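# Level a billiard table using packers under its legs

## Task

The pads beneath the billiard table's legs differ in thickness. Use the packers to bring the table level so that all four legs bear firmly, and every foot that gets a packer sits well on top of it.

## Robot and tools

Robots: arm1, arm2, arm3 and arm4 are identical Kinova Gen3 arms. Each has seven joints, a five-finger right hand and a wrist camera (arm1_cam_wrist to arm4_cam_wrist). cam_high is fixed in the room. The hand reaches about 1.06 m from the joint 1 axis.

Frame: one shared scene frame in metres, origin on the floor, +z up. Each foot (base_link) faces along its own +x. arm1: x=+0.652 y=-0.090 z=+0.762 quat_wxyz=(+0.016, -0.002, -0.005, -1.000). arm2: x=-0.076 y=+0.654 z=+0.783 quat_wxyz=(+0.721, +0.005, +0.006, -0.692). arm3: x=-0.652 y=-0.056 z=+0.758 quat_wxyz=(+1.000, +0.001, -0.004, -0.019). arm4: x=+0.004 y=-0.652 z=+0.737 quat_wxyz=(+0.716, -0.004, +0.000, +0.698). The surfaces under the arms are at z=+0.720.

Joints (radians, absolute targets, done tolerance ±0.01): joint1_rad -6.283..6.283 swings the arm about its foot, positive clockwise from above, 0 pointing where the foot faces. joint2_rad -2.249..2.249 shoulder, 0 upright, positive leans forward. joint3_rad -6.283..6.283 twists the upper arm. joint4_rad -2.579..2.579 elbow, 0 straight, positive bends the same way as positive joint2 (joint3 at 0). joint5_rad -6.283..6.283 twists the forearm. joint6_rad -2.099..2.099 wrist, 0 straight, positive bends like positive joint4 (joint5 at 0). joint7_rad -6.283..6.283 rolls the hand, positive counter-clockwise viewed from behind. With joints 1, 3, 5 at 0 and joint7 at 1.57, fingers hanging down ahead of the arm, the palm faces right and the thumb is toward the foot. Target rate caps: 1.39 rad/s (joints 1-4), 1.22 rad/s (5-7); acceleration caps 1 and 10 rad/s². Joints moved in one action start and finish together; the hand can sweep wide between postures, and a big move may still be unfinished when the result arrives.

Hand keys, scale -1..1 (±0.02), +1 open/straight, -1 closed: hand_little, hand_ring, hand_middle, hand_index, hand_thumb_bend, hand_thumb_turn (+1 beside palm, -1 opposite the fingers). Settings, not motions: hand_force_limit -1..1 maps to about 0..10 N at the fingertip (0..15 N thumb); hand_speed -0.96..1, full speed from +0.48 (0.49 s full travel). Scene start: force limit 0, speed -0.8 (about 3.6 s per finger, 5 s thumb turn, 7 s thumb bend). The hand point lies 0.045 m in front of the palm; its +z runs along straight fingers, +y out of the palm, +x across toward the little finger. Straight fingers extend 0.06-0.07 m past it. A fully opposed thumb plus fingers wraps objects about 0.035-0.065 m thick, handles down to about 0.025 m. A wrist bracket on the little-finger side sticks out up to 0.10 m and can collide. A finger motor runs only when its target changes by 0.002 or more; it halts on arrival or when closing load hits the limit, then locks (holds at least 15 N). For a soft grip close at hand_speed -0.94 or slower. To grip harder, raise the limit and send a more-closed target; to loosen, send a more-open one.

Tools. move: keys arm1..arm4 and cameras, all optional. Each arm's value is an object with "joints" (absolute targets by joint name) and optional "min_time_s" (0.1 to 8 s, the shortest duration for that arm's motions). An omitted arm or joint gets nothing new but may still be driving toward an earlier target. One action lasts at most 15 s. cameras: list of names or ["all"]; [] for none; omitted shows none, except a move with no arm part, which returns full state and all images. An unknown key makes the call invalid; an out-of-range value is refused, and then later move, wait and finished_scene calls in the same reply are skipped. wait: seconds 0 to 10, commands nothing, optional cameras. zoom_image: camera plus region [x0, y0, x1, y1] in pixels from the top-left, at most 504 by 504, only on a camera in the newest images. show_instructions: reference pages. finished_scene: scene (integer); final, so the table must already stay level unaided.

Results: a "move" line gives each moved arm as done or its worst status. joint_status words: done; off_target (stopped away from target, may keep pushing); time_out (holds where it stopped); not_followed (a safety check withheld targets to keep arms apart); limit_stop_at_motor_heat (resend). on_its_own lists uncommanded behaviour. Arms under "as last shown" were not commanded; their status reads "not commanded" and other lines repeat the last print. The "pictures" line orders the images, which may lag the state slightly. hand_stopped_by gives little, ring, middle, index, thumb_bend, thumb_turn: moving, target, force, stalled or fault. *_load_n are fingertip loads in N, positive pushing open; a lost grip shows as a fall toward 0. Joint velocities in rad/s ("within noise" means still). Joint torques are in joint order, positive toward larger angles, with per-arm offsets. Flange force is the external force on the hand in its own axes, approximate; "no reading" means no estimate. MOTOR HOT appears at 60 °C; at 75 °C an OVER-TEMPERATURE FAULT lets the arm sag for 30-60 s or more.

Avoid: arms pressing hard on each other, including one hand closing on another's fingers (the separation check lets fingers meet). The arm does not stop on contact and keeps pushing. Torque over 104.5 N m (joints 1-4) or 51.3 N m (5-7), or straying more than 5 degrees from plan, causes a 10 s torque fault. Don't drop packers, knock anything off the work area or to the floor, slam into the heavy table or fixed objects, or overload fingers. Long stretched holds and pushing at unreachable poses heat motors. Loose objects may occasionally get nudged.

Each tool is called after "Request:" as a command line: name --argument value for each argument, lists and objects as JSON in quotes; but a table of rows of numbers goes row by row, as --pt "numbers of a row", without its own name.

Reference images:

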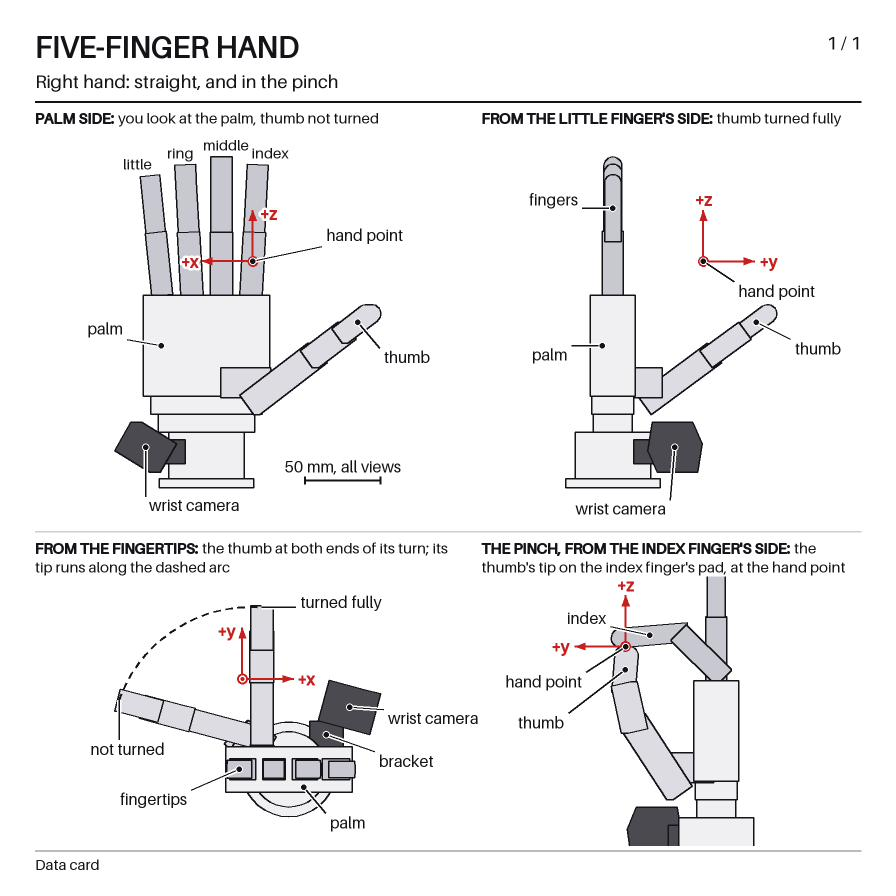

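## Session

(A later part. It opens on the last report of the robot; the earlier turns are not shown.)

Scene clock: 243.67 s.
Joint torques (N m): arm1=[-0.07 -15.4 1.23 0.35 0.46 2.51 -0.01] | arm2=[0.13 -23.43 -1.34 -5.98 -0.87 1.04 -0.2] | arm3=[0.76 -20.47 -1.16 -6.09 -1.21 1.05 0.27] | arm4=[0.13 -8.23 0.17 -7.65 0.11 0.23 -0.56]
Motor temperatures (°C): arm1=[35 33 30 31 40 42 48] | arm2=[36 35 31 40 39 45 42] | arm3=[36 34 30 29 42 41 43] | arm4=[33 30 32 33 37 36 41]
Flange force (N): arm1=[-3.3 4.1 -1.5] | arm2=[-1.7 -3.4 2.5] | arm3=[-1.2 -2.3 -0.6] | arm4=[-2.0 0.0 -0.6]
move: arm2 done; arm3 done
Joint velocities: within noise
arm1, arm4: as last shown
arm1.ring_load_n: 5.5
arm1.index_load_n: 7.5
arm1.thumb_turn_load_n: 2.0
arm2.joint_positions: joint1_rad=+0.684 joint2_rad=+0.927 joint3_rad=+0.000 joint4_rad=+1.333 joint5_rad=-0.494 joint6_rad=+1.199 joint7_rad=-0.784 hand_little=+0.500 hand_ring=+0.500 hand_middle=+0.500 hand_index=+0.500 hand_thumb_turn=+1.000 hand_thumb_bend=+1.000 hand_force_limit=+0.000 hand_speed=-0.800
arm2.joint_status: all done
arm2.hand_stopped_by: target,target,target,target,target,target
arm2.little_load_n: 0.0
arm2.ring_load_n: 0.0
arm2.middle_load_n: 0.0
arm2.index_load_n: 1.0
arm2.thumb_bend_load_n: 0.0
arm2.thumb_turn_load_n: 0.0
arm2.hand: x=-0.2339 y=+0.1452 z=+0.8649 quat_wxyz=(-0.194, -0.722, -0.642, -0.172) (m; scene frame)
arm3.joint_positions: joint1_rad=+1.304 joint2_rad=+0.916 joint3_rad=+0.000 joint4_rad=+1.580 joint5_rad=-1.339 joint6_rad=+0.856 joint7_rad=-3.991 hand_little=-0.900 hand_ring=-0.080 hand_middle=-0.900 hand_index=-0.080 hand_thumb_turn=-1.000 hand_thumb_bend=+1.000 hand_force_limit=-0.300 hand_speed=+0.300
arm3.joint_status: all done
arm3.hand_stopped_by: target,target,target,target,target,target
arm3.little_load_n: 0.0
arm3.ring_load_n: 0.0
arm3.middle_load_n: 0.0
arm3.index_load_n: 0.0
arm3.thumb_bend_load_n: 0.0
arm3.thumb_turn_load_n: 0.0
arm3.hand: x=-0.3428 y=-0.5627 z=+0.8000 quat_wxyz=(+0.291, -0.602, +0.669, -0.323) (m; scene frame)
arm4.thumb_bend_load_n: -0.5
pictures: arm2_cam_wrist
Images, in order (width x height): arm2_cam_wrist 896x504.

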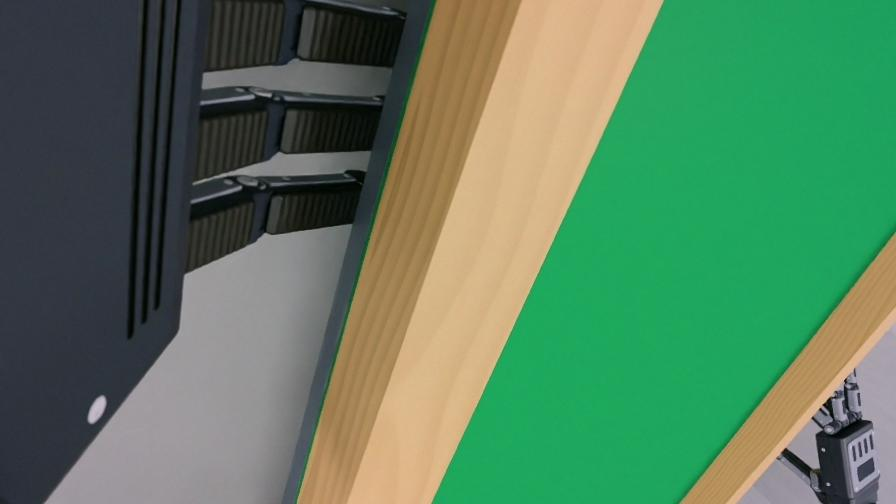

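Request:
move --arm2 '{"joints": {"joint1_rad": 0.6838, "joint2_rad": 0.9085, "joint4_rad": 1.3284, "joint5_rad": -0.49, "joint6_rad": 1.2195, "joint7_rad": -0.7955}, "min_time_s": 1.5}' --cameras '["arm2_cam_wrist", "cam_high"]'

Scene clock: 245.70 s.
Joint torques (N m): arm1=[0.02 -15.3 1.17 0.27 0.42 2.51 0.03] | arm2=[5.16 -47.66 -2.97 -12.88 -4.81 8.34 0.21] | arm3=[0.73 -20.4 -1.27 -6.07 -1.18 1.04 0.24] | arm4=[0.13 -8.26 0.16 -7.62 0.11 0.22 -0.53]
Motor temperatures (°C): arm1=[35 33 30 31 40 42 48] | arm2=[36 35 31 40 39 45 42] | arm3=[36 34 30 29 42 41 43] | arm4=[33 30 32 33 37 36 41]
Flange force (N): arm1=[-2.9 3.8 -1.4] | arm2=[-8.3 -21.7 51.6] | arm3=[-1.3 -2.2 -0.8] | arm4=[-2.0 0.1 -0.8]
move: arm2 done
Joint velocities: within noise
arm1, arm3, arm4: as last shown
arm1.thumb_turn_load_n: 2.5
arm2.joint_positions: joint1_rad=+0.684 joint2_rad=+0.908 joint3_rad=+0.000 joint4_rad=+1.328 joint5_rad=-0.490 joint6_rad=+1.220 joint7_rad=-0.796 hand_little=+0.500 hand_ring=+0.501 hand_middle=+0.502 hand_index=+0.502 hand_thumb_turn=+1.000 hand_thumb_bend=+1.000 hand_force_limit=+0.000 hand_speed=-0.800
arm2.joint_status: all done
arm2.hand_stopped_by: target,target,target,target,target,target
arm2.little_load_n: 2.5
arm2.ring_load_n: 11.5
arm2.middle_load_n: 14.0
arm2.index_load_n: 15.0
arm2.thumb_bend_load_n: 0.0
arm2.thumb_turn_load_n: 0.0
arm2.hand: x=-0.2338 y=+0.1451 z=+0.8769 quat_wxyz=(-0.194, -0.722, -0.642, -0.172) (m; scene frame)
arm4.thumb_bend_load_n: 0.0
pictures: arm2_cam_wrist, cam_high
Images, in order (width x height): arm2_cam_wrist 896x504, cam_high 896x504.

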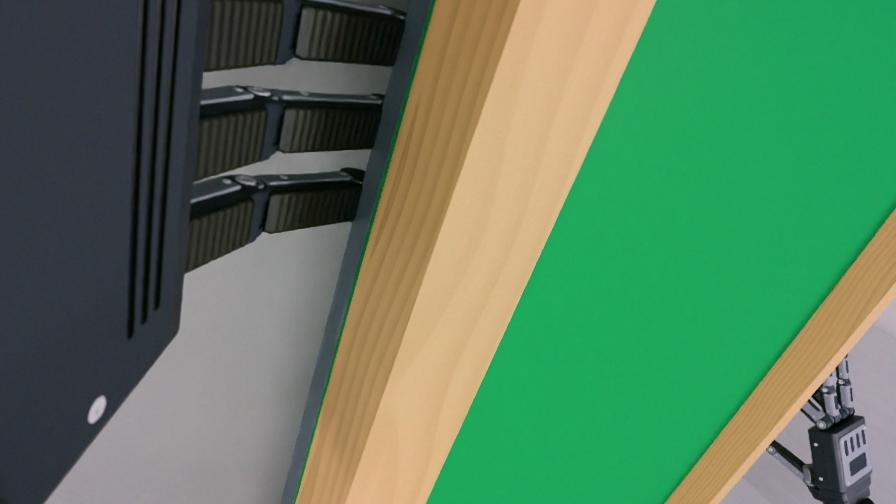

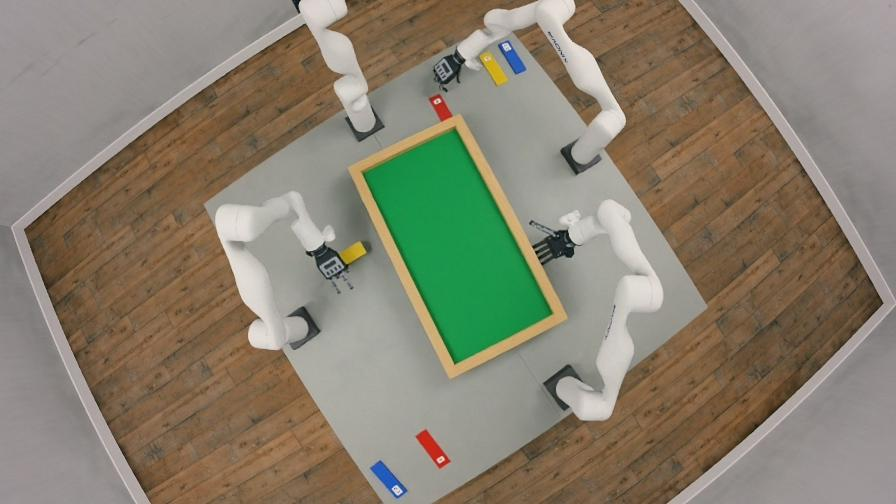

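Request:
move --arm3 '{"joints": {"joint1_rad": 1.1535, "joint2_rad": 1.0145, "joint4_rad": 1.5803, "joint5_rad": -1.547, "joint6_rad": 0.759, "joint7_rad": -3.87}, "min_time_s": 1.5}'

Request:
move --arm3 '{"joints": {"joint1_rad": 1.1535, "joint2_rad": 1.0343, "joint4_rad": 1.5765, "joint5_rad": -1.5641, "joint6_rad": 0.7588, "joint7_rad": -3.8464}, "min_time_s": 1}'

Request:
move --arm3 '{"joints": {"hand_thumb_bend": 0.5, "hand_speed": -0.88, "hand_force_limit": -0.3}}' --cameras '["arm3_cam_wrist"]'

Scene clock: 248.60 s.
Joint torques (N m): arm1=[-0.05 -15.39 1.24 0.39 0.4 2.46 0.02] | arm2=[5.11 -47.61 -3.11 -12.83 -4.83 8.35 0.15] | arm3=[0.8 -21.12 -1.17 -5.75 -1.01 1.22 0.24] | arm4=[0.12 -8.26 0.18 -7.66 0.06 0.23 -0.51]
Motor temperatures (°C): arm1=[35 33 30 31 40 42 48] | arm2=[36 36 31 40 39 45 42] | arm3=[36 34 30 29 42 41 43] | arm4=[33 30 32 33 37 36 41]
Flange force (N): arm1=[-3.3 4.1 -1.6] | arm2=[-8.3 -21.9 51.4] | arm3=[-1.2 -2.2 -1.0] | arm4=[-2.0 0.1 -0.6]
move: arm3 done
Joint velocities: within noise
arm1.joint_positions: joint1_rad=-0.880 joint2_rad=+0.808 joint3_rad=+0.000 joint4_rad=+1.975 joint5_rad=-5.767 joint6_rad=+1.213 joint7_rad=-2.916 hand_little=+1.000 hand_ring=-0.148 hand_middle=+1.000 hand_index=-0.147 hand_thumb_turn=-1.000 hand_thumb_bend=+1.001 hand_force_limit=+0.300 hand_speed=-0.900
arm1.joint_status: not commanded
arm1.hand_stopped_by: target,force,target,force,target,target
arm1.little_load_n: 0.0
arm1.ring_load_n: 6.0
arm1.middle_load_n: 0.0
arm1.index_load_n: 7.5
arm1.thumb_bend_load_n: 2.0
arm1.thumb_turn_load_n: 2.5
arm1.hand: x=+0.3555 y=-0.1849 z=+0.8005 quat_wxyz=(-0.435, +0.901, -0.013, +0.006) (m; scene frame)
arm2, arm4: as last shown
arm2.little_load_n: 2.0
arm3.joint_positions: joint1_rad=+1.153 joint2_rad=+1.015 joint3_rad=+0.000 joint4_rad=+1.580 joint5_rad=-1.547 joint6_rad=+0.759 joint7_rad=-3.870 hand_little=-0.900 hand_ring=-0.080 hand_middle=-0.900 hand_index=-0.080 hand_thumb_turn=-1.000 hand_thumb_bend=+1.000 hand_force_limit=-0.300 hand_speed=+0.300
arm3.joint_status: all done
arm3.hand_stopped_by: target,target,target,target,target,target
arm3.little_load_n: 0.0
arm3.ring_load_n: 0.0
arm3.middle_load_n: 0.0
arm3.index_load_n: 0.0
arm3.thumb_bend_load_n: 0.0
arm3.thumb_turn_load_n: 0.0
arm3.hand: x=-0.2672 y=-0.5405 z=+0.7490 quat_wxyz=(+0.291, -0.602, +0.669, -0.323) (m; scene frame)
pictures: none

Scene clock: 249.90 s.
Joint torques (N m): arm1=[-0.04 -15.38 1.19 0.26 0.47 2.51 0.03] | arm2=[5.15 -47.62 -3.03 -12.76 -4.79 8.29 0.21] | arm3=[0.77 -21.22 -1.28 -5.64 -1 1.24 0.25] | arm4=[0.12 -8.25 0.16 -7.66 0.12 0.22 -0.54]
Motor temperatures (°C): arm1=[35 33 30 31 40 42 48] | arm2=[36 36 31 40 39 45 42] | arm3=[36 34 30 29 42 41 43] | arm4=[33 30 32 33 37 36 41]
Flange force (N): arm1=[-3.0 4.0 -1.3] | arm2=[-8.7 -21.9 51.2] | arm3=[-1.0 -2.2 -1.1] | arm4=[-2.0 0.0 -0.7]
move: arm3 done
Joint velocities: within noise
arm1, arm2: as last shown
arm1.little_load_n: -0.5
arm1.thumb_bend_load_n: 2.5
arm2.middle_load_n: 14.5
arm2.thumb_bend_load_n: -0.5
arm3.joint_positions: joint1_rad=+1.153 joint2_rad=+1.034 joint3_rad=+0.000 joint4_rad=+1.576 joint5_rad=-1.564 joint6_rad=+0.759 joint7_rad=-3.846 hand_little=-0.900 hand_ring=-0.080 hand_middle=-0.900 hand_index=-0.080 hand_thumb_turn=-1.000 hand_thumb_bend=+1.000 hand_force_limit=-0.300 hand_speed=+0.300
arm3.joint_status: all done
arm3.hand_stopped_by: target,target,target,target,target,target
arm3.little_load_n: 0.0
arm3.ring_load_n: 0.0
arm3.middle_load_n: 0.0
arm3.index_load_n: 0.0
arm3.thumb_bend_load_n: 0.0
arm3.thumb_turn_load_n: 0.0
arm3.hand: x=-0.2671 y=-0.5405 z=+0.7393 quat_wxyz=(+0.291, -0.603, +0.669, -0.323) (m; scene frame)
arm4.joint_positions: joint1_rad=+3.100 joint2_rad=+0.000 joint3_rad=+0.000 joint4_rad=+1.424 joint5_rad=-0.015 joint6_rad=+1.850 joint7_rad=-2.206 hand_little=+1.000 hand_ring=+1.000 hand_middle=+1.000 hand_index=+1.000 hand_thumb_turn=+1.000 hand_thumb_bend=+1.000 hand_force_limit=+0.000 hand_speed=-0.800
arm4.joint_status: not commanded
arm4.hand_stopped_by: target,target,target,target,target,target
arm4.little_load_n: 0.0
arm4.ring_load_n: 0.5
arm4.middle_load_n: 0.0
arm4.index_load_n: 0.0
arm4.thumb_bend_load_n: 0.0
arm4.thumb_turn_load_n: 0.0
arm4.hand: x=+0.0168 y=-0.9784 z=+1.1631 quat_wxyz=(+0.053, -0.886, -0.459, -0.038) (m; scene frame)
pictures: none

Scene clock: 252.13 s.
Joint torques (N m): arm1=[0.05 -15.35 1.15 0.26 0.45 2.52 -0.05] | arm2=[5.19 -47.61 -3.09 -12.83 -4.86 8.34 0.19] | arm3=[0.85 -20.38 -1.03 -5.25 -0.89 1 0.26] | arm4=[0.11 -8.19 0.17 -7.72 0.1 0.25 -0.51]
Motor temperatures (°C): arm1=[35 33 30 31 40 42 48] | arm2=[36 36 31 40 39 45 42] | arm3=[36 34 30 29 42 41 43] | arm4=[33 30 32 33 37 36 41]
Flange force (N): arm1=[-3.0 3.9 -1.4] | arm2=[-8.4 -21.7 51.4] | arm3=[-0.8 -3.4 -1.8] | arm4=[-1.8 0.0 -0.3]
move: arm3 off_target
Joint velocities: within noise
arm1, arm2, arm4: as last shown
arm1.little_load_n: 0.0
arm2.little_load_n: 2.5
arm2.thumb_bend_load_n: 0.0
arm3.joint_positions: joint1_rad=+1.153 joint2_rad=+1.034 joint3_rad=+0.000 joint4_rad=+1.576 joint5_rad=-1.564 joint6_rad=+0.759 joint7_rad=-3.846 hand_little=-0.900 hand_ring=-0.080 hand_middle=-0.900 hand_index=-0.080 hand_thumb_turn=-1.000 hand_thumb_bend=+0.900 hand_force_limit=-0.300 hand_speed=-0.880
arm3.joint_status: hand_thumb_bend off_target (ended at +0.900, target +0.500); the others done
arm3.hand_stopped_by: target,target,target,target,force,target
arm3.little_load_n: 0.0
arm3.ring_load_n: 1.5
arm3.middle_load_n: 0.0
arm3.index_load_n: 1.5
arm3.thumb_bend_load_n: 5.0
arm3.thumb_turn_load_n: 1.0
arm3.hand: x=-0.2671 y=-0.5405 z=+0.7393 quat_wxyz=(+0.291, -0.603, +0.669, -0.323) (m; scene frame)
arm4.ring_load_n: 0.0
pictures: arm3_cam_wrist
Images, in order (width x height): arm3_cam_wrist 896x504.

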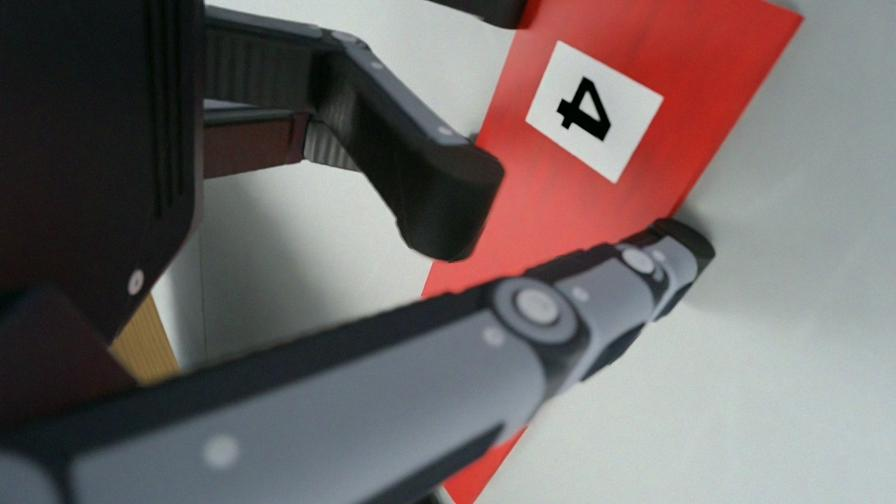

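Request:
move --arm3 '{"joints": {"joint1_rad": 1.1338, "joint2_rad": 1.0054, "joint4_rad": 1.6747, "joint5_rad": -1.6554, "joint6_rad": 0.7521, "joint7_rad": -3.7448}, "min_time_s": 1.5}' --cameras '["arm3_cam_wrist"]'

Request:
move --arm3 '{"joints": {"joint1_rad": 1.1118, "joint2_rad": 0.9801, "joint4_rad": 1.7684, "joint5_rad": -1.7495, "joint6_rad": 0.752, "joint7_rad": -3.6438}, "min_time_s": 1.5}' --cameras '["arm3_cam_wrist"]'

Scene clock: 254.27 s.
Joint torques (N m): arm1=[0.03 -15.36 1.14 0.33 0.37 2.48 -0.03] | arm2=[5.23 -47.72 -3.07 -13 -4.95 8.32 0.19] | arm3=[0.49 -17.92 -0.85 -3.38 -0.27 0.93 0.23] | arm4=[0.09 -8.23 0.16 -7.67 0.1 0.23 -0.55]
Motor temperatures (°C): arm1=[35 33 30 31 40 42 48] | arm2=[36 36 31 40 39 45 42] | arm3=[36 34 30 29 42 41 43] | arm4=[33 30 32 33 37 36 41]
Flange force (N): arm1=[-3.2 3.9 -1.5] | arm2=[-8.0 -21.6 51.7] | arm3=[0.7 -5.5 -2.4] | arm4=[-2.0 -0.1 -0.6]
move: arm3 done
Joint velocities: within noise
arm1, arm2, arm4: as last shown
arm1.index_load_n: 7.0
arm2.middle_load_n: 14.0
arm3.joint_positions: joint1_rad=+1.134 joint2_rad=+1.005 joint3_rad=+0.000 joint4_rad=+1.675 joint5_rad=-1.655 joint6_rad=+0.752 joint7_rad=-3.745 hand_little=-0.900 hand_ring=-0.080 hand_middle=-0.900 hand_index=-0.080 hand_thumb_turn=-1.000 hand_thumb_bend=+0.900 hand_force_limit=-0.300 hand_speed=-0.880
arm3.joint_status: all done
arm3.hand_stopped_by: target,target,target,target,force,target
arm3.little_load_n: 0.0
arm3.ring_load_n: 0.0
arm3.middle_load_n: 0.0
arm3.index_load_n: 1.5
arm3.thumb_bend_load_n: 2.0
arm3.thumb_turn_load_n: -1.0
arm3.hand: x=-0.2673 y=-0.5135 z=+0.7394 quat_wxyz=(+0.291, -0.602, +0.669, -0.323) (m; scene frame)
pictures: arm3_cam_wrist
Images, in order (width x height): arm3_cam_wrist 896x504.

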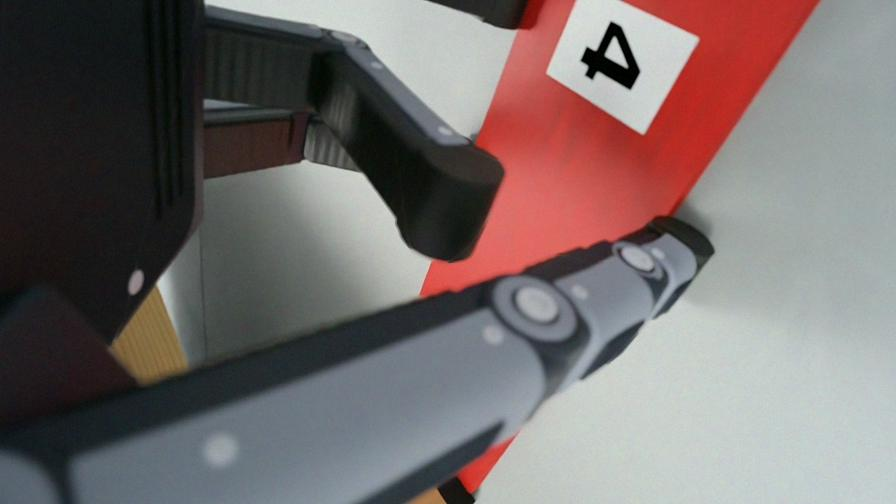

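Scene clock: 256.07 s.
Joint torques (N m): arm1=[0 -15.25 1.27 0.24 0.4 2.5 -0.03] | arm2=[5.2 -47.69 -3.03 -12.85 -4.86 8.3 0.19] | arm3=[0.67 -17.67 -0.73 -3.16 -0.26 0.95 0.21] | arm4=[0.13 -8.25 0.11 -7.68 0.12 0.23 -0.53]
Motor temperatures (°C): arm1=[35 33 30 31 40 42 48] | arm2=[36 37 31 40 39 45 42] | arm3=[36 34 30 29 42 41 43] | arm4=[33 30 32 33 37 36 41]
Flange force (N): arm1=[-2.9 3.6 -1.4] | arm2=[-8.5 -21.8 51.4] | arm3=[0.2 -4.9 -1.8] | arm4=[-2.0 0.0 -0.6]
move: arm3 done
Joint velocities: within noise
arm1, arm2, arm4: as last shown
arm1.ring_load_n: 5.5
arm2.middle_load_n: 14.5
arm2.index_load_n: 15.5
arm3.joint_positions: joint1_rad=+1.112 joint2_rad=+0.980 joint3_rad=+0.000 joint4_rad=+1.768 joint5_rad=-1.750 joint6_rad=+0.752 joint7_rad=-3.644 hand_little=-0.900 hand_ring=-0.080 hand_middle=-0.900 hand_index=-0.080 hand_thumb_turn=-1.000 hand_thumb_bend=+0.900 hand_force_limit=-0.300 hand_speed=-0.880
arm3.joint_status: all done
arm3.hand_stopped_by: target,target,target,target,force,target
arm3.little_load_n: 0.0
arm3.ring_load_n: 0.0
arm3.middle_load_n: 0.0
arm3.index_load_n: 1.0
arm3.thumb_bend_load_n: 1.0
arm3.thumb_turn_load_n: -0.5
arm3.hand: x=-0.2674 y=-0.4865 z=+0.7395 quat_wxyz=(+0.291, -0.602, +0.669, -0.323) (m; scene frame)
arm4.little_load_n: 0.5
pictures: arm3_cam_wrist
Images, in order (width x height): arm3_cam_wrist 896x504.

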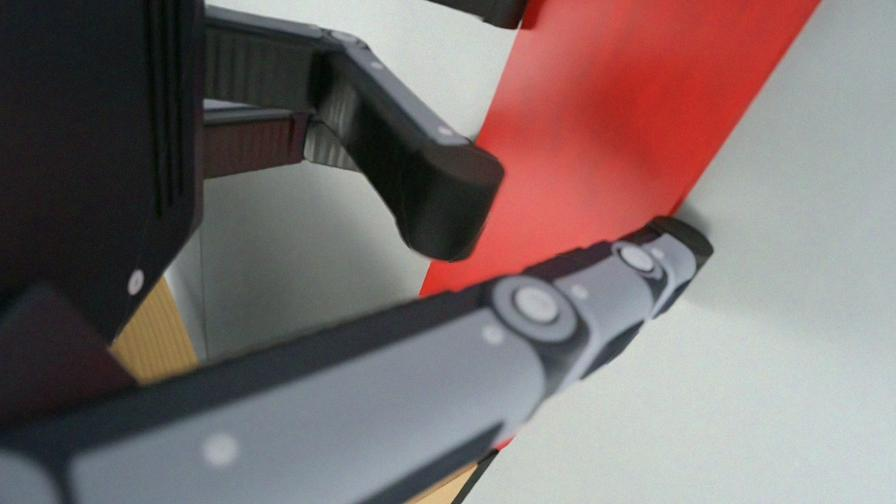

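Request:
move --arm3 '{"joints": {"hand_thumb_bend": 1.0, "hand_speed": -0.3}}'

Request:
move --arm3 '{"joints": {"joint2_rad": 0.955}, "min_time_s": 0.6}'

Request:
move --arm3 '{"joints": {"joint1_rad": 1.3039, "joint2_rad": 0.9158, "joint4_rad": 1.5796, "joint5_rad": -1.3389, "joint6_rad": 0.8557, "joint7_rad": -3.9907, "hand_thumb_turn": 1.0, "hand_speed": 0.3}, "min_time_s": 1.5}' --cameras '["arm3_cam_wrist"]'

Request:
zoom_image --camera "arm3_cam_wrist" --region '[340, 220, 500, 440]'

Scene clock: 258.40 s.
Joint torques (N m): arm1=[0.05 -15.28 1.16 0.27 0.44 2.5 -0.01] | arm2=[5.22 -47.69 -3.11 -12.88 -4.87 8.36 0.21] | arm3=[0.79 -19.61 -1.14 -4.63 -0.76 1.42 0.26] | arm4=[0.12 -8.25 0.17 -7.59 0.08 0.26 -0.53]
Motor temperatures (°C): arm1=[35 33 30 31 40 42 48] | arm2=[36 37 31 40 39 45 42] | arm3=[36 34 30 29 42 41 43] | arm4=[33 30 32 33 37 36 41]
Flange force (N): arm1=[-2.9 3.7 -1.5] | arm2=[-8.3 -21.7 51.6] | arm3=[-1.1 -2.2 -1.2] | arm4=[-2.1 0.1 -0.8]
move: arm3 done
Joint velocities: within noise
arm1, arm2, arm4: as last shown
arm1.ring_load_n: 6.0
arm1.index_load_n: 7.5
arm2.little_load_n: 2.0
arm2.index_load_n: 15.0
arm3.joint_positions: joint1_rad=+1.112 joint2_rad=+0.980 joint3_rad=+0.000 joint4_rad=+1.768 joint5_rad=-1.750 joint6_rad=+0.752 joint7_rad=-3.644 hand_little=-0.900 hand_ring=-0.080 hand_middle=-0.900 hand_index=-0.080 hand_thumb_turn=-1.000 hand_thumb_bend=+1.000 hand_force_limit=-0.300 hand_speed=-0.300
arm3.joint_status: all done
arm3.hand_stopped_by: target,target,target,target,target,target
arm3.little_load_n: 0.0
arm3.ring_load_n: 0.0
arm3.middle_load_n: 0.0
arm3.index_load_n: 0.0
arm3.thumb_bend_load_n: 0.0
arm3.thumb_turn_load_n: 0.0
arm3.hand: x=-0.2674 y=-0.4865 z=+0.7395 quat_wxyz=(+0.291, -0.602, +0.669, -0.323) (m; scene frame)
arm4.little_load_n: 0.0
pictures: none

Scene clock: 259.30 s.
Joint torques (N m): arm1=[0.06 -15.37 1.23 0.35 0.49 2.55 0.03] | arm2=[5.24 -47.61 -3.01 -12.85 -4.87 8.34 0.18] | arm3=[0.74 -19.64 -1.18 -4.86 -0.79 1.45 0.25] | arm4=[0.17 -8.26 0.15 -7.64 0.13 0.22 -0.5]
Motor temperatures (°C): arm1=[35 33 30 31 40 42 48] | arm2=[36 37 31 40 39 45 42] | arm3=[36 34 30 29 42 41 43] | arm4=[33 30 32 33 37 36 41]
Flange force (N): arm1=[-2.9 4.2 -1.5] | arm2=[-8.4 -21.6 51.5] | arm3=[-1.1 -2.1 -1.1] | arm4=[-1.9 0.2 -0.7]
move: arm3 done
Joint velocities: within noise
arm1, arm2, arm4: as last shown
arm1.ring_load_n: 5.5
arm2.little_load_n: 2.5
arm2.middle_load_n: 14.0
arm3.joint_positions: joint1_rad=+1.112 joint2_rad=+0.955 joint3_rad=+0.000 joint4_rad=+1.768 joint5_rad=-1.750 joint6_rad=+0.752 joint7_rad=-3.644 hand_little=-0.900 hand_ring=-0.080 hand_middle=-0.900 hand_index=-0.080 hand_thumb_turn=-1.000 hand_thumb_bend=+1.000 hand_force_limit=-0.300 hand_speed=-0.300
arm3.joint_status: all done
arm3.hand_stopped_by: target,target,target,target,target,target
arm3.little_load_n: 0.0
arm3.ring_load_n: 0.0
arm3.middle_load_n: 0.0
arm3.index_load_n: 0.0
arm3.thumb_bend_load_n: 0.0
arm3.thumb_turn_load_n: 0.0
arm3.hand: x=-0.2645 y=-0.4934 z=+0.7534 quat_wxyz=(+0.288, -0.604, +0.664, -0.334) (m; scene frame)
pictures: none

Scene clock: 261.13 s.
Joint torques (N m): arm1=[-0.02 -15.38 1.16 0.25 0.45 2.51 -0.04] | arm2=[5.17 -47.66 -3.07 -12.86 -4.84 8.31 0.16] | arm3=[0.76 -20.42 -1.22 -6.16 -1.21 1.07 0.24] | arm4=[0.14 -8.25 0.13 -7.68 0.1 0.2 -0.49]
Motor temperatures (°C): arm1=[35 33 30 31 40 42 48] | arm2=[36 37 31 40 39 45 42] | arm3=[36 34 30 29 42 41 43] | arm4=[33 30 32 33 37 36 41]
Flange force (N): arm1=[-3.1 3.9 -1.3] | arm2=[-8.3 -21.8 51.5] | arm3=[-1.6 -2.2 -0.8] | arm4=[-1.9 0.1 -0.7]
move: arm3 done
Joint velocities: within noise
arm1, arm4: as last shown
arm1.ring_load_n: 6.0
arm2.joint_positions: joint1_rad=+0.684 joint2_rad=+0.908 joint3_rad=+0.000 joint4_rad=+1.328 joint5_rad=-0.490 joint6_rad=+1.220 joint7_rad=-0.796 hand_little=+0.500 hand_ring=+0.501 hand_middle=+0.502 hand_index=+0.502 hand_thumb_turn=+1.000 hand_thumb_bend=+1.000 hand_force_limit=+0.000 hand_speed=-0.800
arm2.joint_status: not commanded
arm2.hand_stopped_by: target,target,target,target,target,target
arm2.little_load_n: 2.0
arm2.ring_load_n: 11.5
arm2.middle_load_n: 14.5
arm2.index_load_n: 15.0
arm2.thumb_bend_load_n: 0.0
arm2.thumb_turn_load_n: 0.0
arm2.hand: x=-0.2338 y=+0.1451 z=+0.8769 quat_wxyz=(-0.194, -0.722, -0.642, -0.172) (m; scene frame)
arm3.joint_positions: joint1_rad=+1.304 joint2_rad=+0.916 joint3_rad=+0.000 joint4_rad=+1.580 joint5_rad=-1.339 joint6_rad=+0.856 joint7_rad=-3.991 hand_little=-0.900 hand_ring=-0.080 hand_middle=-0.900 hand_index=-0.080 hand_thumb_turn=+1.000 hand_thumb_bend=+1.000 hand_force_limit=-0.300 hand_speed=+0.300
arm3.joint_status: all done
arm3.hand_stopped_by: target,target,target,target,target,target
arm3.little_load_n: 0.0
arm3.ring_load_n: 0.0
arm3.middle_load_n: 0.0
arm3.index_load_n: 0.0
arm3.thumb_bend_load_n: 0.0
arm3.thumb_turn_load_n: 0.0
arm3.hand: x=-0.3428 y=-0.5627 z=+0.8000 quat_wxyz=(+0.291, -0.602, +0.669, -0.323) (m; scene frame)
pictures: arm3_cam_wrist
Images, in order (width x height): arm3_cam_wrist 896x504.

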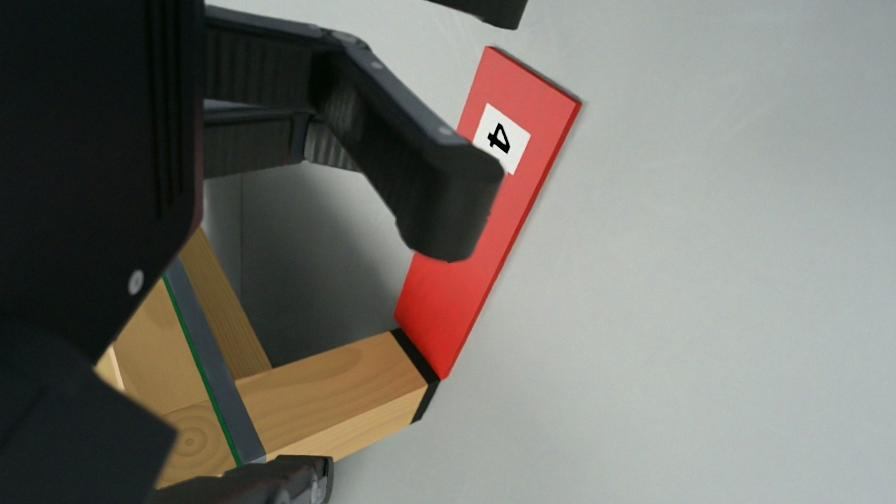

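Scaled by 2.291.

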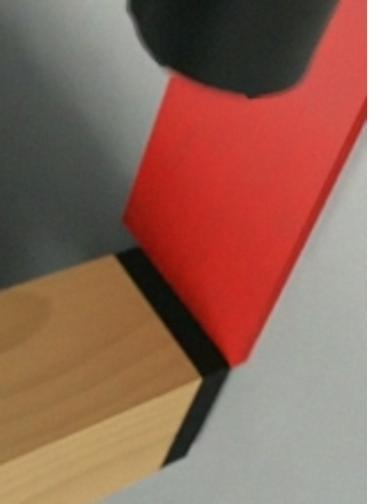

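Request:
move --arm2 '{"joints": {"joint1_rad": 0.6843, "joint2_rad": 0.8948, "joint4_rad": 1.324, "joint5_rad": -0.4868, "joint6_rad": 1.2357, "joint7_rad": -0.8043}, "min_time_s": 2}' --cameras '["arm2_cam_wrist", "arm3_cam_wrist"]'

Request:
zoom_image --camera "arm3_cam_wrist" --region '[340, 220, 500, 440]'

Scene clock: 264.23 s.
Joint torques (N m): arm1=[0 -15.34 1.16 0.33 0.41 2.5 0.01] | arm2=[5.9 -47.85 -2.49 -13.3 -4.68 8.22 0.21] | arm3=[0.84 -20.48 -1.2 -6.07 -1.22 1.09 0.25] | arm4=[0.12 -8.25 0.16 -7.6 0.05 0.25 -0.54]
Motor temperatures (°C): arm1=[35 33 30 31 40 42 48] | arm2=[36 37 31 40 39 45 42] | arm3=[36 34 30 29 42 41 43] | arm4=[33 30 32 33 37 36 41]
Flange force (N): arm1=[-3.2 3.9 -1.5] | arm2=[-8.9 -20.8 52.5] | arm3=[-1.2 -2.3 -0.5] | arm4=[-2.1 0.1 -0.8]
move: arm2 done
Joint velocities: within noise
arm1.joint_positions: joint1_rad=-0.880 joint2_rad=+0.808 joint3_rad=+0.000 joint4_rad=+1.975 joint5_rad=-5.767 joint6_rad=+1.213 joint7_rad=-2.916 hand_little=+1.000 hand_ring=-0.148 hand_middle=+1.000 hand_index=-0.147 hand_thumb_turn=-1.000 hand_thumb_bend=+1.001 hand_force_limit=+0.300 hand_speed=-0.900
arm1.joint_status: not commanded
arm1.hand_stopped_by: target,force,target,force,target,target
arm1.little_load_n: 0.0
arm1.ring_load_n: 6.0
arm1.middle_load_n: 0.0
arm1.index_load_n: 7.0
arm1.thumb_bend_load_n: 2.5
arm1.thumb_turn_load_n: 2.5
arm1.hand: x=+0.3555 y=-0.1849 z=+0.8005 quat_wxyz=(-0.435, +0.901, -0.013, +0.006) (m; scene frame)
arm2.joint_positions: joint1_rad=+0.684 joint2_rad=+0.895 joint3_rad=+0.000 joint4_rad=+1.324 joint5_rad=-0.487 joint6_rad=+1.236 joint7_rad=-0.804 hand_little=+0.500 hand_ring=+0.501 hand_middle=+0.502 hand_index=+0.502 hand_thumb_turn=+1.000 hand_thumb_bend=+1.000 hand_force_limit=+0.000 hand_speed=-0.800
arm2.joint_status: all done
arm2.hand_stopped_by: target,target,target,target,target,target
arm2.little_load_n: 1.5
arm2.ring_load_n: 11.5
arm2.middle_load_n: 14.5
arm2.index_load_n: 15.5
arm2.thumb_bend_load_n: -0.5
arm2.thumb_turn_load_n: 0.0
arm2.hand: x=-0.2340 y=+0.1452 z=+0.8859 quat_wxyz=(-0.194, -0.722, -0.642, -0.172) (m; scene frame)
arm3, arm4: as last shown
arm3.hand: x=-0.3429 y=-0.5627 z=+0.8000 quat_wxyz=(+0.291, -0.602, +0.669, -0.323) (m; scene frame)
pictures: arm2_cam_wrist, arm3_cam_wrist
Images, in order (width x height): arm2_cam_wrist 896x504, arm3_cam_wrist 896x504.

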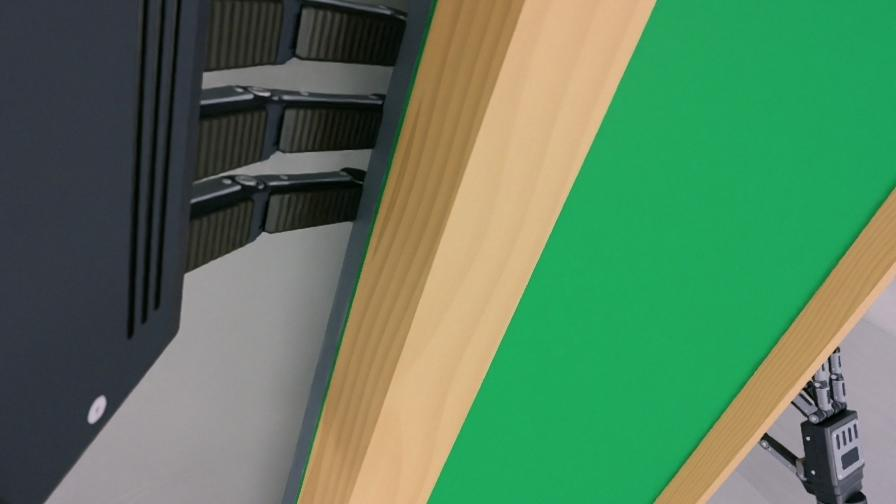

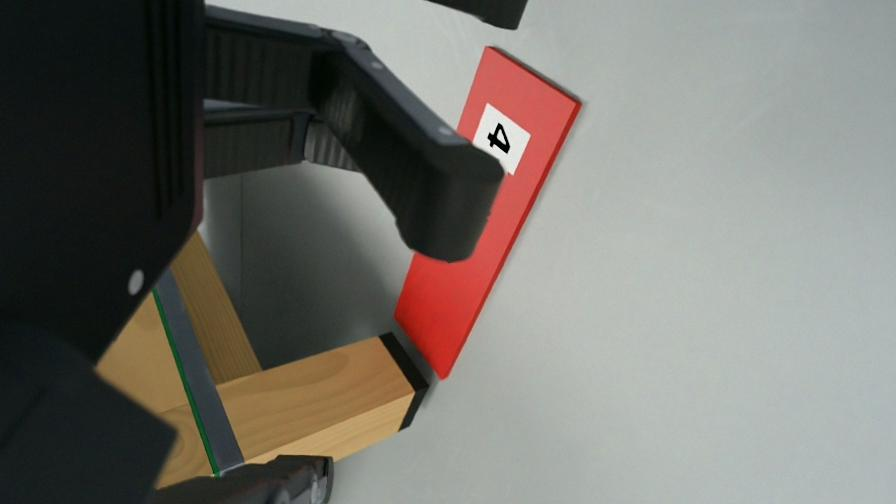

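Scaled by 2.291.

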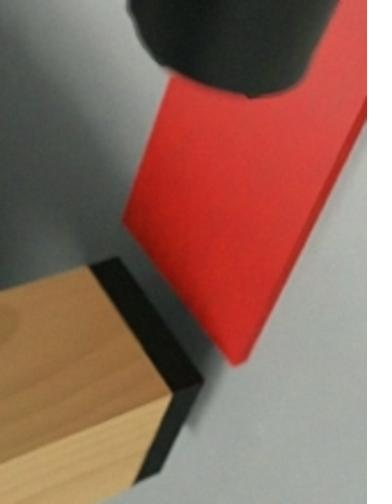

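Request:
move --arm3 '{"joints": {"joint1_rad": 1.1484, "joint2_rad": 1.0009, "joint4_rad": 1.6244, "joint5_rad": -1.5839, "joint6_rad": 0.7562, "joint7_rad": -3.825, "hand_thumb_turn": -1.0, "hand_speed": 0.4}, "min_time_s": 2}'

Request:
move --arm3 '{"joints": {"joint2_rad": 1.0211, "joint4_rad": 1.6206, "joint5_rad": -1.6011, "joint6_rad": 0.7567, "joint7_rad": -3.8017}, "min_time_s": 1}'

Request:
move --arm3 '{"joints": {"hand_thumb_bend": 0.5, "hand_speed": -0.88, "hand_force_limit": -0.3}}' --cameras '["arm3_cam_wrist"]'

Scene clock: 270.17 s.
Joint torques (N m): arm1=[-0.12 -15.39 1.24 0.26 0.48 2.54 0] | arm2=[5.87 -47.83 -2.52 -13.27 -4.69 8.23 0.19] | arm3=[0.73 -20.8 -1.17 -5.5 -0.94 1.25 0.22] | arm4=[0.12 -8.29 0.13 -7.67 0.07 0.22 -0.54]
Motor temperatures (°C): arm1=[35 33 30 31 40 42 48] | arm2=[36 38 31 40 39 45 42] | arm3=[36 34 30 29 42 41 43] | arm4=[33 30 32 33 37 36 41]
Flange force (N): arm1=[-3.1 3.9 -1.2] | arm2=[-8.9 -20.9 52.4] | arm3=[-1.1 -2.0 -1.0] | arm4=[-2.1 0.0 -0.7]
move: arm3 done
Joint velocities: within noise
arm1, arm2: as last shown
arm1.little_load_n: -0.5
arm1.ring_load_n: 5.5
arm1.thumb_turn_load_n: 2.0
arm2.ring_load_n: 12.0
arm2.thumb_bend_load_n: 0.0
arm3.joint_positions: joint1_rad=+1.148 joint2_rad=+1.001 joint3_rad=+0.000 joint4_rad=+1.624 joint5_rad=-1.584 joint6_rad=+0.756 joint7_rad=-3.825 hand_little=-0.900 hand_ring=-0.080 hand_middle=-0.900 hand_index=-0.080 hand_thumb_turn=-1.000 hand_thumb_bend=+1.000 hand_force_limit=-0.300 hand_speed=+0.400
arm3.joint_status: all done
arm3.hand_stopped_by: target,target,target,target,target,target
arm3.little_load_n: 0.0
arm3.ring_load_n: 0.0
arm3.middle_load_n: 0.5
arm3.index_load_n: 0.0
arm3.thumb_bend_load_n: 0.0
arm3.thumb_turn_load_n: 0.0
arm3.hand: x=-0.2689 y=-0.5291 z=+0.7490 quat_wxyz=(+0.291, -0.603, +0.669, -0.323) (m; scene frame)
arm4.joint_positions: joint1_rad=+3.100 joint2_rad=+0.000 joint3_rad=+0.000 joint4_rad=+1.424 joint5_rad=-0.015 joint6_rad=+1.850 joint7_rad=-2.206 hand_little=+1.000 hand_ring=+1.000 hand_middle=+1.000 hand_index=+1.000 hand_thumb_turn=+1.000 hand_thumb_bend=+1.000 hand_force_limit=+0.000 hand_speed=-0.800
arm4.joint_status: not commanded
arm4.hand_stopped_by: target,target,target,target,target,target
arm4.little_load_n: 0.0
arm4.ring_load_n: 0.0
arm4.middle_load_n: 0.0
arm4.index_load_n: 0.0
arm4.thumb_bend_load_n: 0.0
arm4.thumb_turn_load_n: 0.0
arm4.hand: x=+0.0168 y=-0.9784 z=+1.1631 quat_wxyz=(+0.053, -0.886, -0.459, -0.038) (m; scene frame)
pictures: none

Scene clock: 271.47 s.
Joint torques (N m): arm1=[-0.09 -15.4 1.26 0.17 0.45 2.5 0.03] | arm2=[5.84 -47.82 -2.41 -13.2 -4.68 8.2 0.16] | arm3=[0.78 -20.87 -1.18 -5.47 -0.99 1.28 0.25] | arm4=[0.15 -8.28 0.13 -7.64 0.11 0.22 -0.54]
Motor temperatures (°C): arm1=[35 33 30 31 40 42 48] | arm2=[36 38 31 40 39 45 42] | arm3=[36 34 30 29 42 41 43] | arm4=[33 30 32 33 37 36 41]
Flange force (N): arm1=[-2.8 3.8 -1.1] | arm2=[-9.2 -21.1 52.2] | arm3=[-1.1 -2.2 -1.2] | arm4=[-2.1 0.1 -0.7]
move: arm3 done
Joint velocities: within noise
arm1, arm2, arm4: as last shown
arm1.little_load_n: 0.0
arm1.ring_load_n: 6.0
arm1.thumb_turn_load_n: 2.5
arm3.joint_positions: joint1_rad=+1.148 joint2_rad=+1.021 joint3_rad=+0.000 joint4_rad=+1.621 joint5_rad=-1.601 joint6_rad=+0.757 joint7_rad=-3.802 hand_little=-0.900 hand_ring=-0.080 hand_middle=-0.900 hand_index=-0.080 hand_thumb_turn=-1.000 hand_thumb_bend=+1.000 hand_force_limit=-0.300 hand_speed=+0.400
arm3.joint_status: all done
arm3.hand_stopped_by: target,target,target,target,target,target
arm3.little_load_n: 0.0
arm3.ring_load_n: 0.0
arm3.middle_load_n: 0.0
arm3.index_load_n: 0.0
arm3.thumb_bend_load_n: 0.0
arm3.thumb_turn_load_n: 0.0
arm3.hand: x=-0.2688 y=-0.5291 z=+0.7393 quat_wxyz=(+0.291, -0.602, +0.669, -0.323) (m; scene frame)
pictures: none

Scene clock: 273.70 s.
Joint torques (N m): arm1=[-0.04 -15.32 1.12 0.31 0.48 2.52 0] | arm2=[5.87 -47.84 -2.45 -13.27 -4.68 8.2 0.21] | arm3=[0.85 -19.96 -0.98 -5.01 -0.79 1.02 0.24] | arm4=[0.18 -8.24 0.11 -7.69 0.08 0.25 -0.52]
Motor temperatures (°C): arm1=[35 33 30 31 40 42 48] | arm2=[36 38 31 40 39 46 42] | arm3=[36 34 30 29 42 41 43] | arm4=[33 30 32 33 37 36 41]
Flange force (N): arm1=[-3.1 3.9 -1.4] | arm2=[-9.0 -20.9 52.3] | arm3=[-1.1 -3.4 -1.9] | arm4=[-1.9 0.0 -0.4]
move: arm3 off_target
Joint velocities: within noise
arm1, arm2, arm4: as last shown
arm3.joint_positions: joint1_rad=+1.148 joint2_rad=+1.021 joint3_rad=+0.000 joint4_rad=+1.621 joint5_rad=-1.601 joint6_rad=+0.757 joint7_rad=-3.802 hand_little=-0.900 hand_ring=-0.080 hand_middle=-0.900 hand_index=-0.080 hand_thumb_turn=-1.000 hand_thumb_bend=+0.895 hand_force_limit=-0.300 hand_speed=-0.880
arm3.joint_status: hand_thumb_bend off_target (ended at +0.895, target +0.500); the others done
arm3.hand_stopped_by: target,target,target,target,force,target
arm3.little_load_n: 0.0
arm3.ring_load_n: 2.0
arm3.middle_load_n: 0.0
arm3.index_load_n: 2.0
arm3.thumb_bend_load_n: 6.0
arm3.thumb_turn_load_n: 1.0
arm3.hand: x=-0.2688 y=-0.5291 z=+0.7393 quat_wxyz=(+0.291, -0.602, +0.669, -0.323) (m; scene frame)
pictures: arm3_cam_wrist
Images, in order (width x height): arm3_cam_wrist 896x504.

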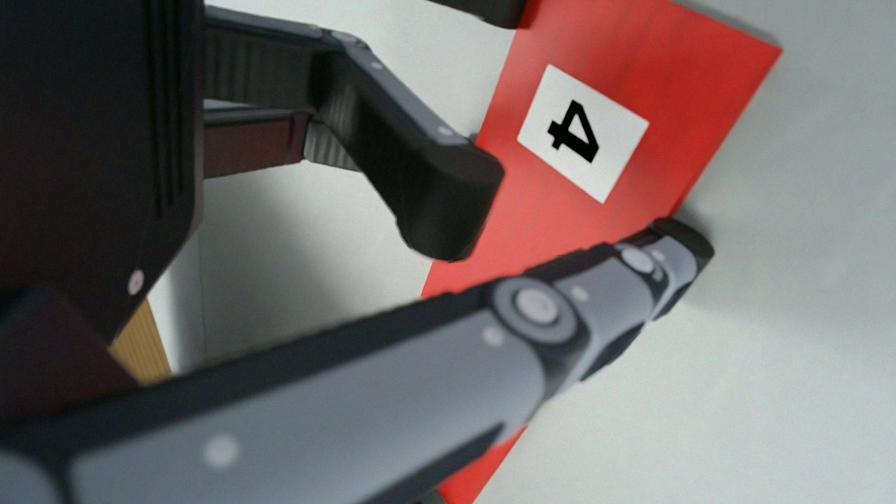

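Request:
move --arm3 '{"joints": {"joint1_rad": 1.1327, "joint2_rad": 0.9987, "joint4_rad": 1.6981, "joint5_rad": -1.6744, "joint6_rad": 0.7532, "joint7_rad": -3.7204}, "min_time_s": 1.5}' --cameras '["arm3_cam_wrist"]'

Request:
move --arm3 '{"joints": {"joint1_rad": 1.1212, "joint2_rad": 0.9836, "joint4_rad": 1.7547, "joint5_rad": -1.7293, "joint6_rad": 0.754, "joint7_rad": -3.6593}, "min_time_s": 1.5}' --cameras '["arm3_cam_wrist"]'

Scene clock: 276.47 s.
Joint torques (N m): arm1=[-0.02 -15.48 1.16 0.26 0.46 2.51 -0.03] | arm2=[5.81 -47.89 -2.39 -13.27 -4.68 8.21 0.21] | arm3=[0.53 -19.31 -1.09 -4.49 -0.63 1.13 0.23] | arm4=[0.07 -8.21 0.13 -7.68 0.14 0.2 -0.56]
Motor temperatures (°C): arm1=[35 33 30 31 40 42 48] | arm2=[36 38 31 40 39 46 42] | arm3=[36 34 30 29 42 41 43] | arm4=[33 30 32 33 37 36 41]
Flange force (N): arm1=[-3.1 4.1 -1.2] | arm2=[-9.1 -21.1 52.4] | arm3=[-0.7 -3.1 -2.0] | arm4=[-2.0 -0.2 -0.6]
move: arm3 done
Joint velocities: within noise
arm1, arm2, arm4: as last shown
arm2.middle_load_n: 15.0
arm2.index_load_n: 16.0
arm2.thumb_bend_load_n: -0.5
arm3.joint_positions: joint1_rad=+1.133 joint2_rad=+0.999 joint3_rad=+0.000 joint4_rad=+1.698 joint5_rad=-1.674 joint6_rad=+0.753 joint7_rad=-3.720 hand_little=-0.900 hand_ring=-0.080 hand_middle=-0.900 hand_index=-0.080 hand_thumb_turn=-1.000 hand_thumb_bend=+0.895 hand_force_limit=-0.300 hand_speed=-0.880
arm3.joint_status: all done
arm3.hand_stopped_by: target,target,target,target,force,target
arm3.little_load_n: 0.0
arm3.ring_load_n: 1.0
arm3.middle_load_n: 0.5
arm3.index_load_n: 2.0
arm3.thumb_bend_load_n: 4.5
arm3.thumb_turn_load_n: 0.5
arm3.hand: x=-0.2692 y=-0.5076 z=+0.7395 quat_wxyz=(+0.291, -0.602, +0.669, -0.323) (m; scene frame)
pictures: arm3_cam_wrist
Images, in order (width x height): arm3_cam_wrist 896x504.

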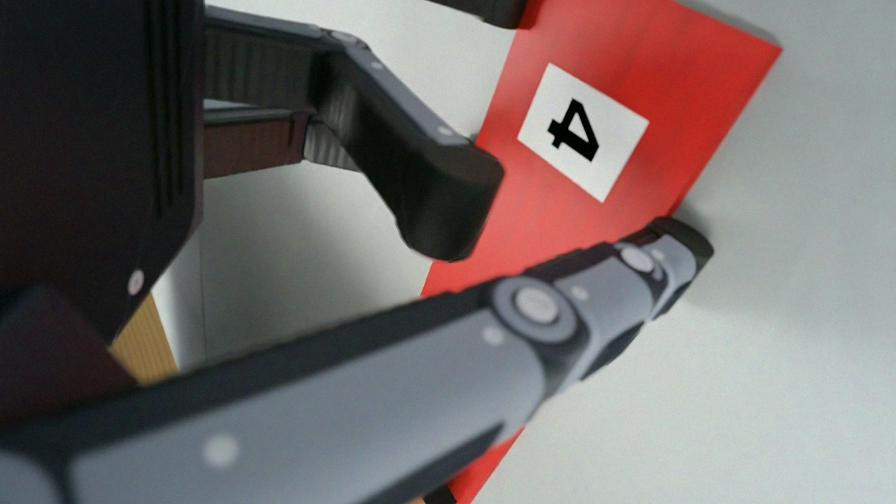

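Scene clock: 278.27 s.
Joint torques (N m): arm1=[0.02 -15.37 1.11 0.27 0.47 2.5 -0.01] | arm2=[5.84 -47.85 -2.51 -13.25 -4.65 8.22 0.22] | arm3=[0.66 -19.04 -1.13 -4.33 -0.65 1.27 0.26] | arm4=[0.13 -8.28 0.12 -7.71 0.08 0.23 -0.52]
Motor temperatures (°C): arm1=[35 33 30 31 40 42 48] | arm2=[36 39 31 40 39 46 42] | arm3=[36 34 30 29 42 41 43] | arm4=[33 30 32 33 37 36 41]
Flange force (N): arm1=[-3.0 3.9 -1.4] | arm2=[-9.1 -21.0 52.3] | arm3=[-0.7 -3.1 -1.9] | arm4=[-2.0 0.0 -0.5]
move: arm3 done
Joint velocities: within noise
arm1, arm2, arm4: as last shown
arm1.little_load_n: -0.5
arm1.ring_load_n: 5.5
arm2.middle_load_n: 14.5
arm2.index_load_n: 15.5
arm2.thumb_bend_load_n: 0.0
arm3.joint_positions: joint1_rad=+1.121 joint2_rad=+0.984 joint3_rad=+0.000 joint4_rad=+1.755 joint5_rad=-1.729 joint6_rad=+0.754 joint7_rad=-3.659 hand_little=-0.900 hand_ring=-0.080 hand_middle=-0.900 hand_index=-0.080 hand_thumb_turn=-1.000 hand_thumb_bend=+0.895 hand_force_limit=-0.300 hand_speed=-0.880
arm3.joint_status: all done
arm3.hand_stopped_by: target,target,target,target,force,target
arm3.little_load_n: 0.0
arm3.ring_load_n: 1.0
arm3.middle_load_n: 0.0
arm3.index_load_n: 2.0
arm3.thumb_bend_load_n: 4.5
arm3.thumb_turn_load_n: 0.5
arm3.hand: x=-0.2700 y=-0.4915 z=+0.7395 quat_wxyz=(+0.291, -0.602, +0.669, -0.323) (m; scene frame)
arm4.thumb_turn_load_n: -0.5
pictures: arm3_cam_wrist
Images, in order (width x height): arm3_cam_wrist 896x504.

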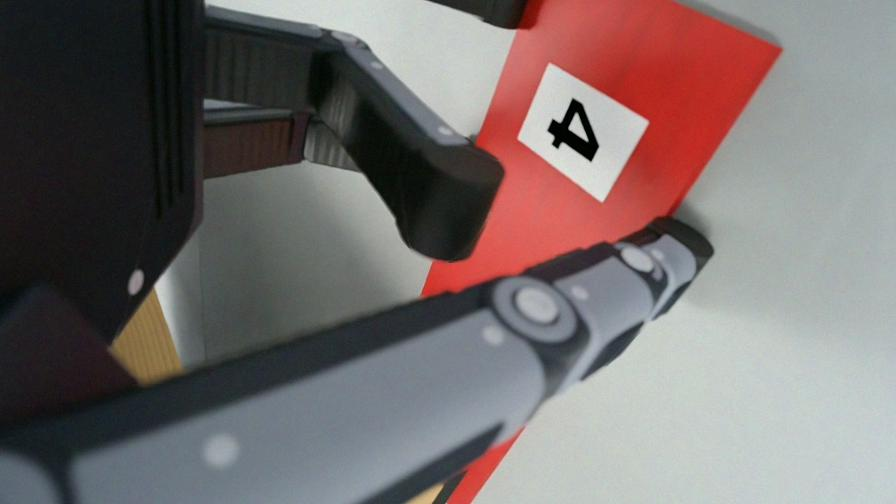

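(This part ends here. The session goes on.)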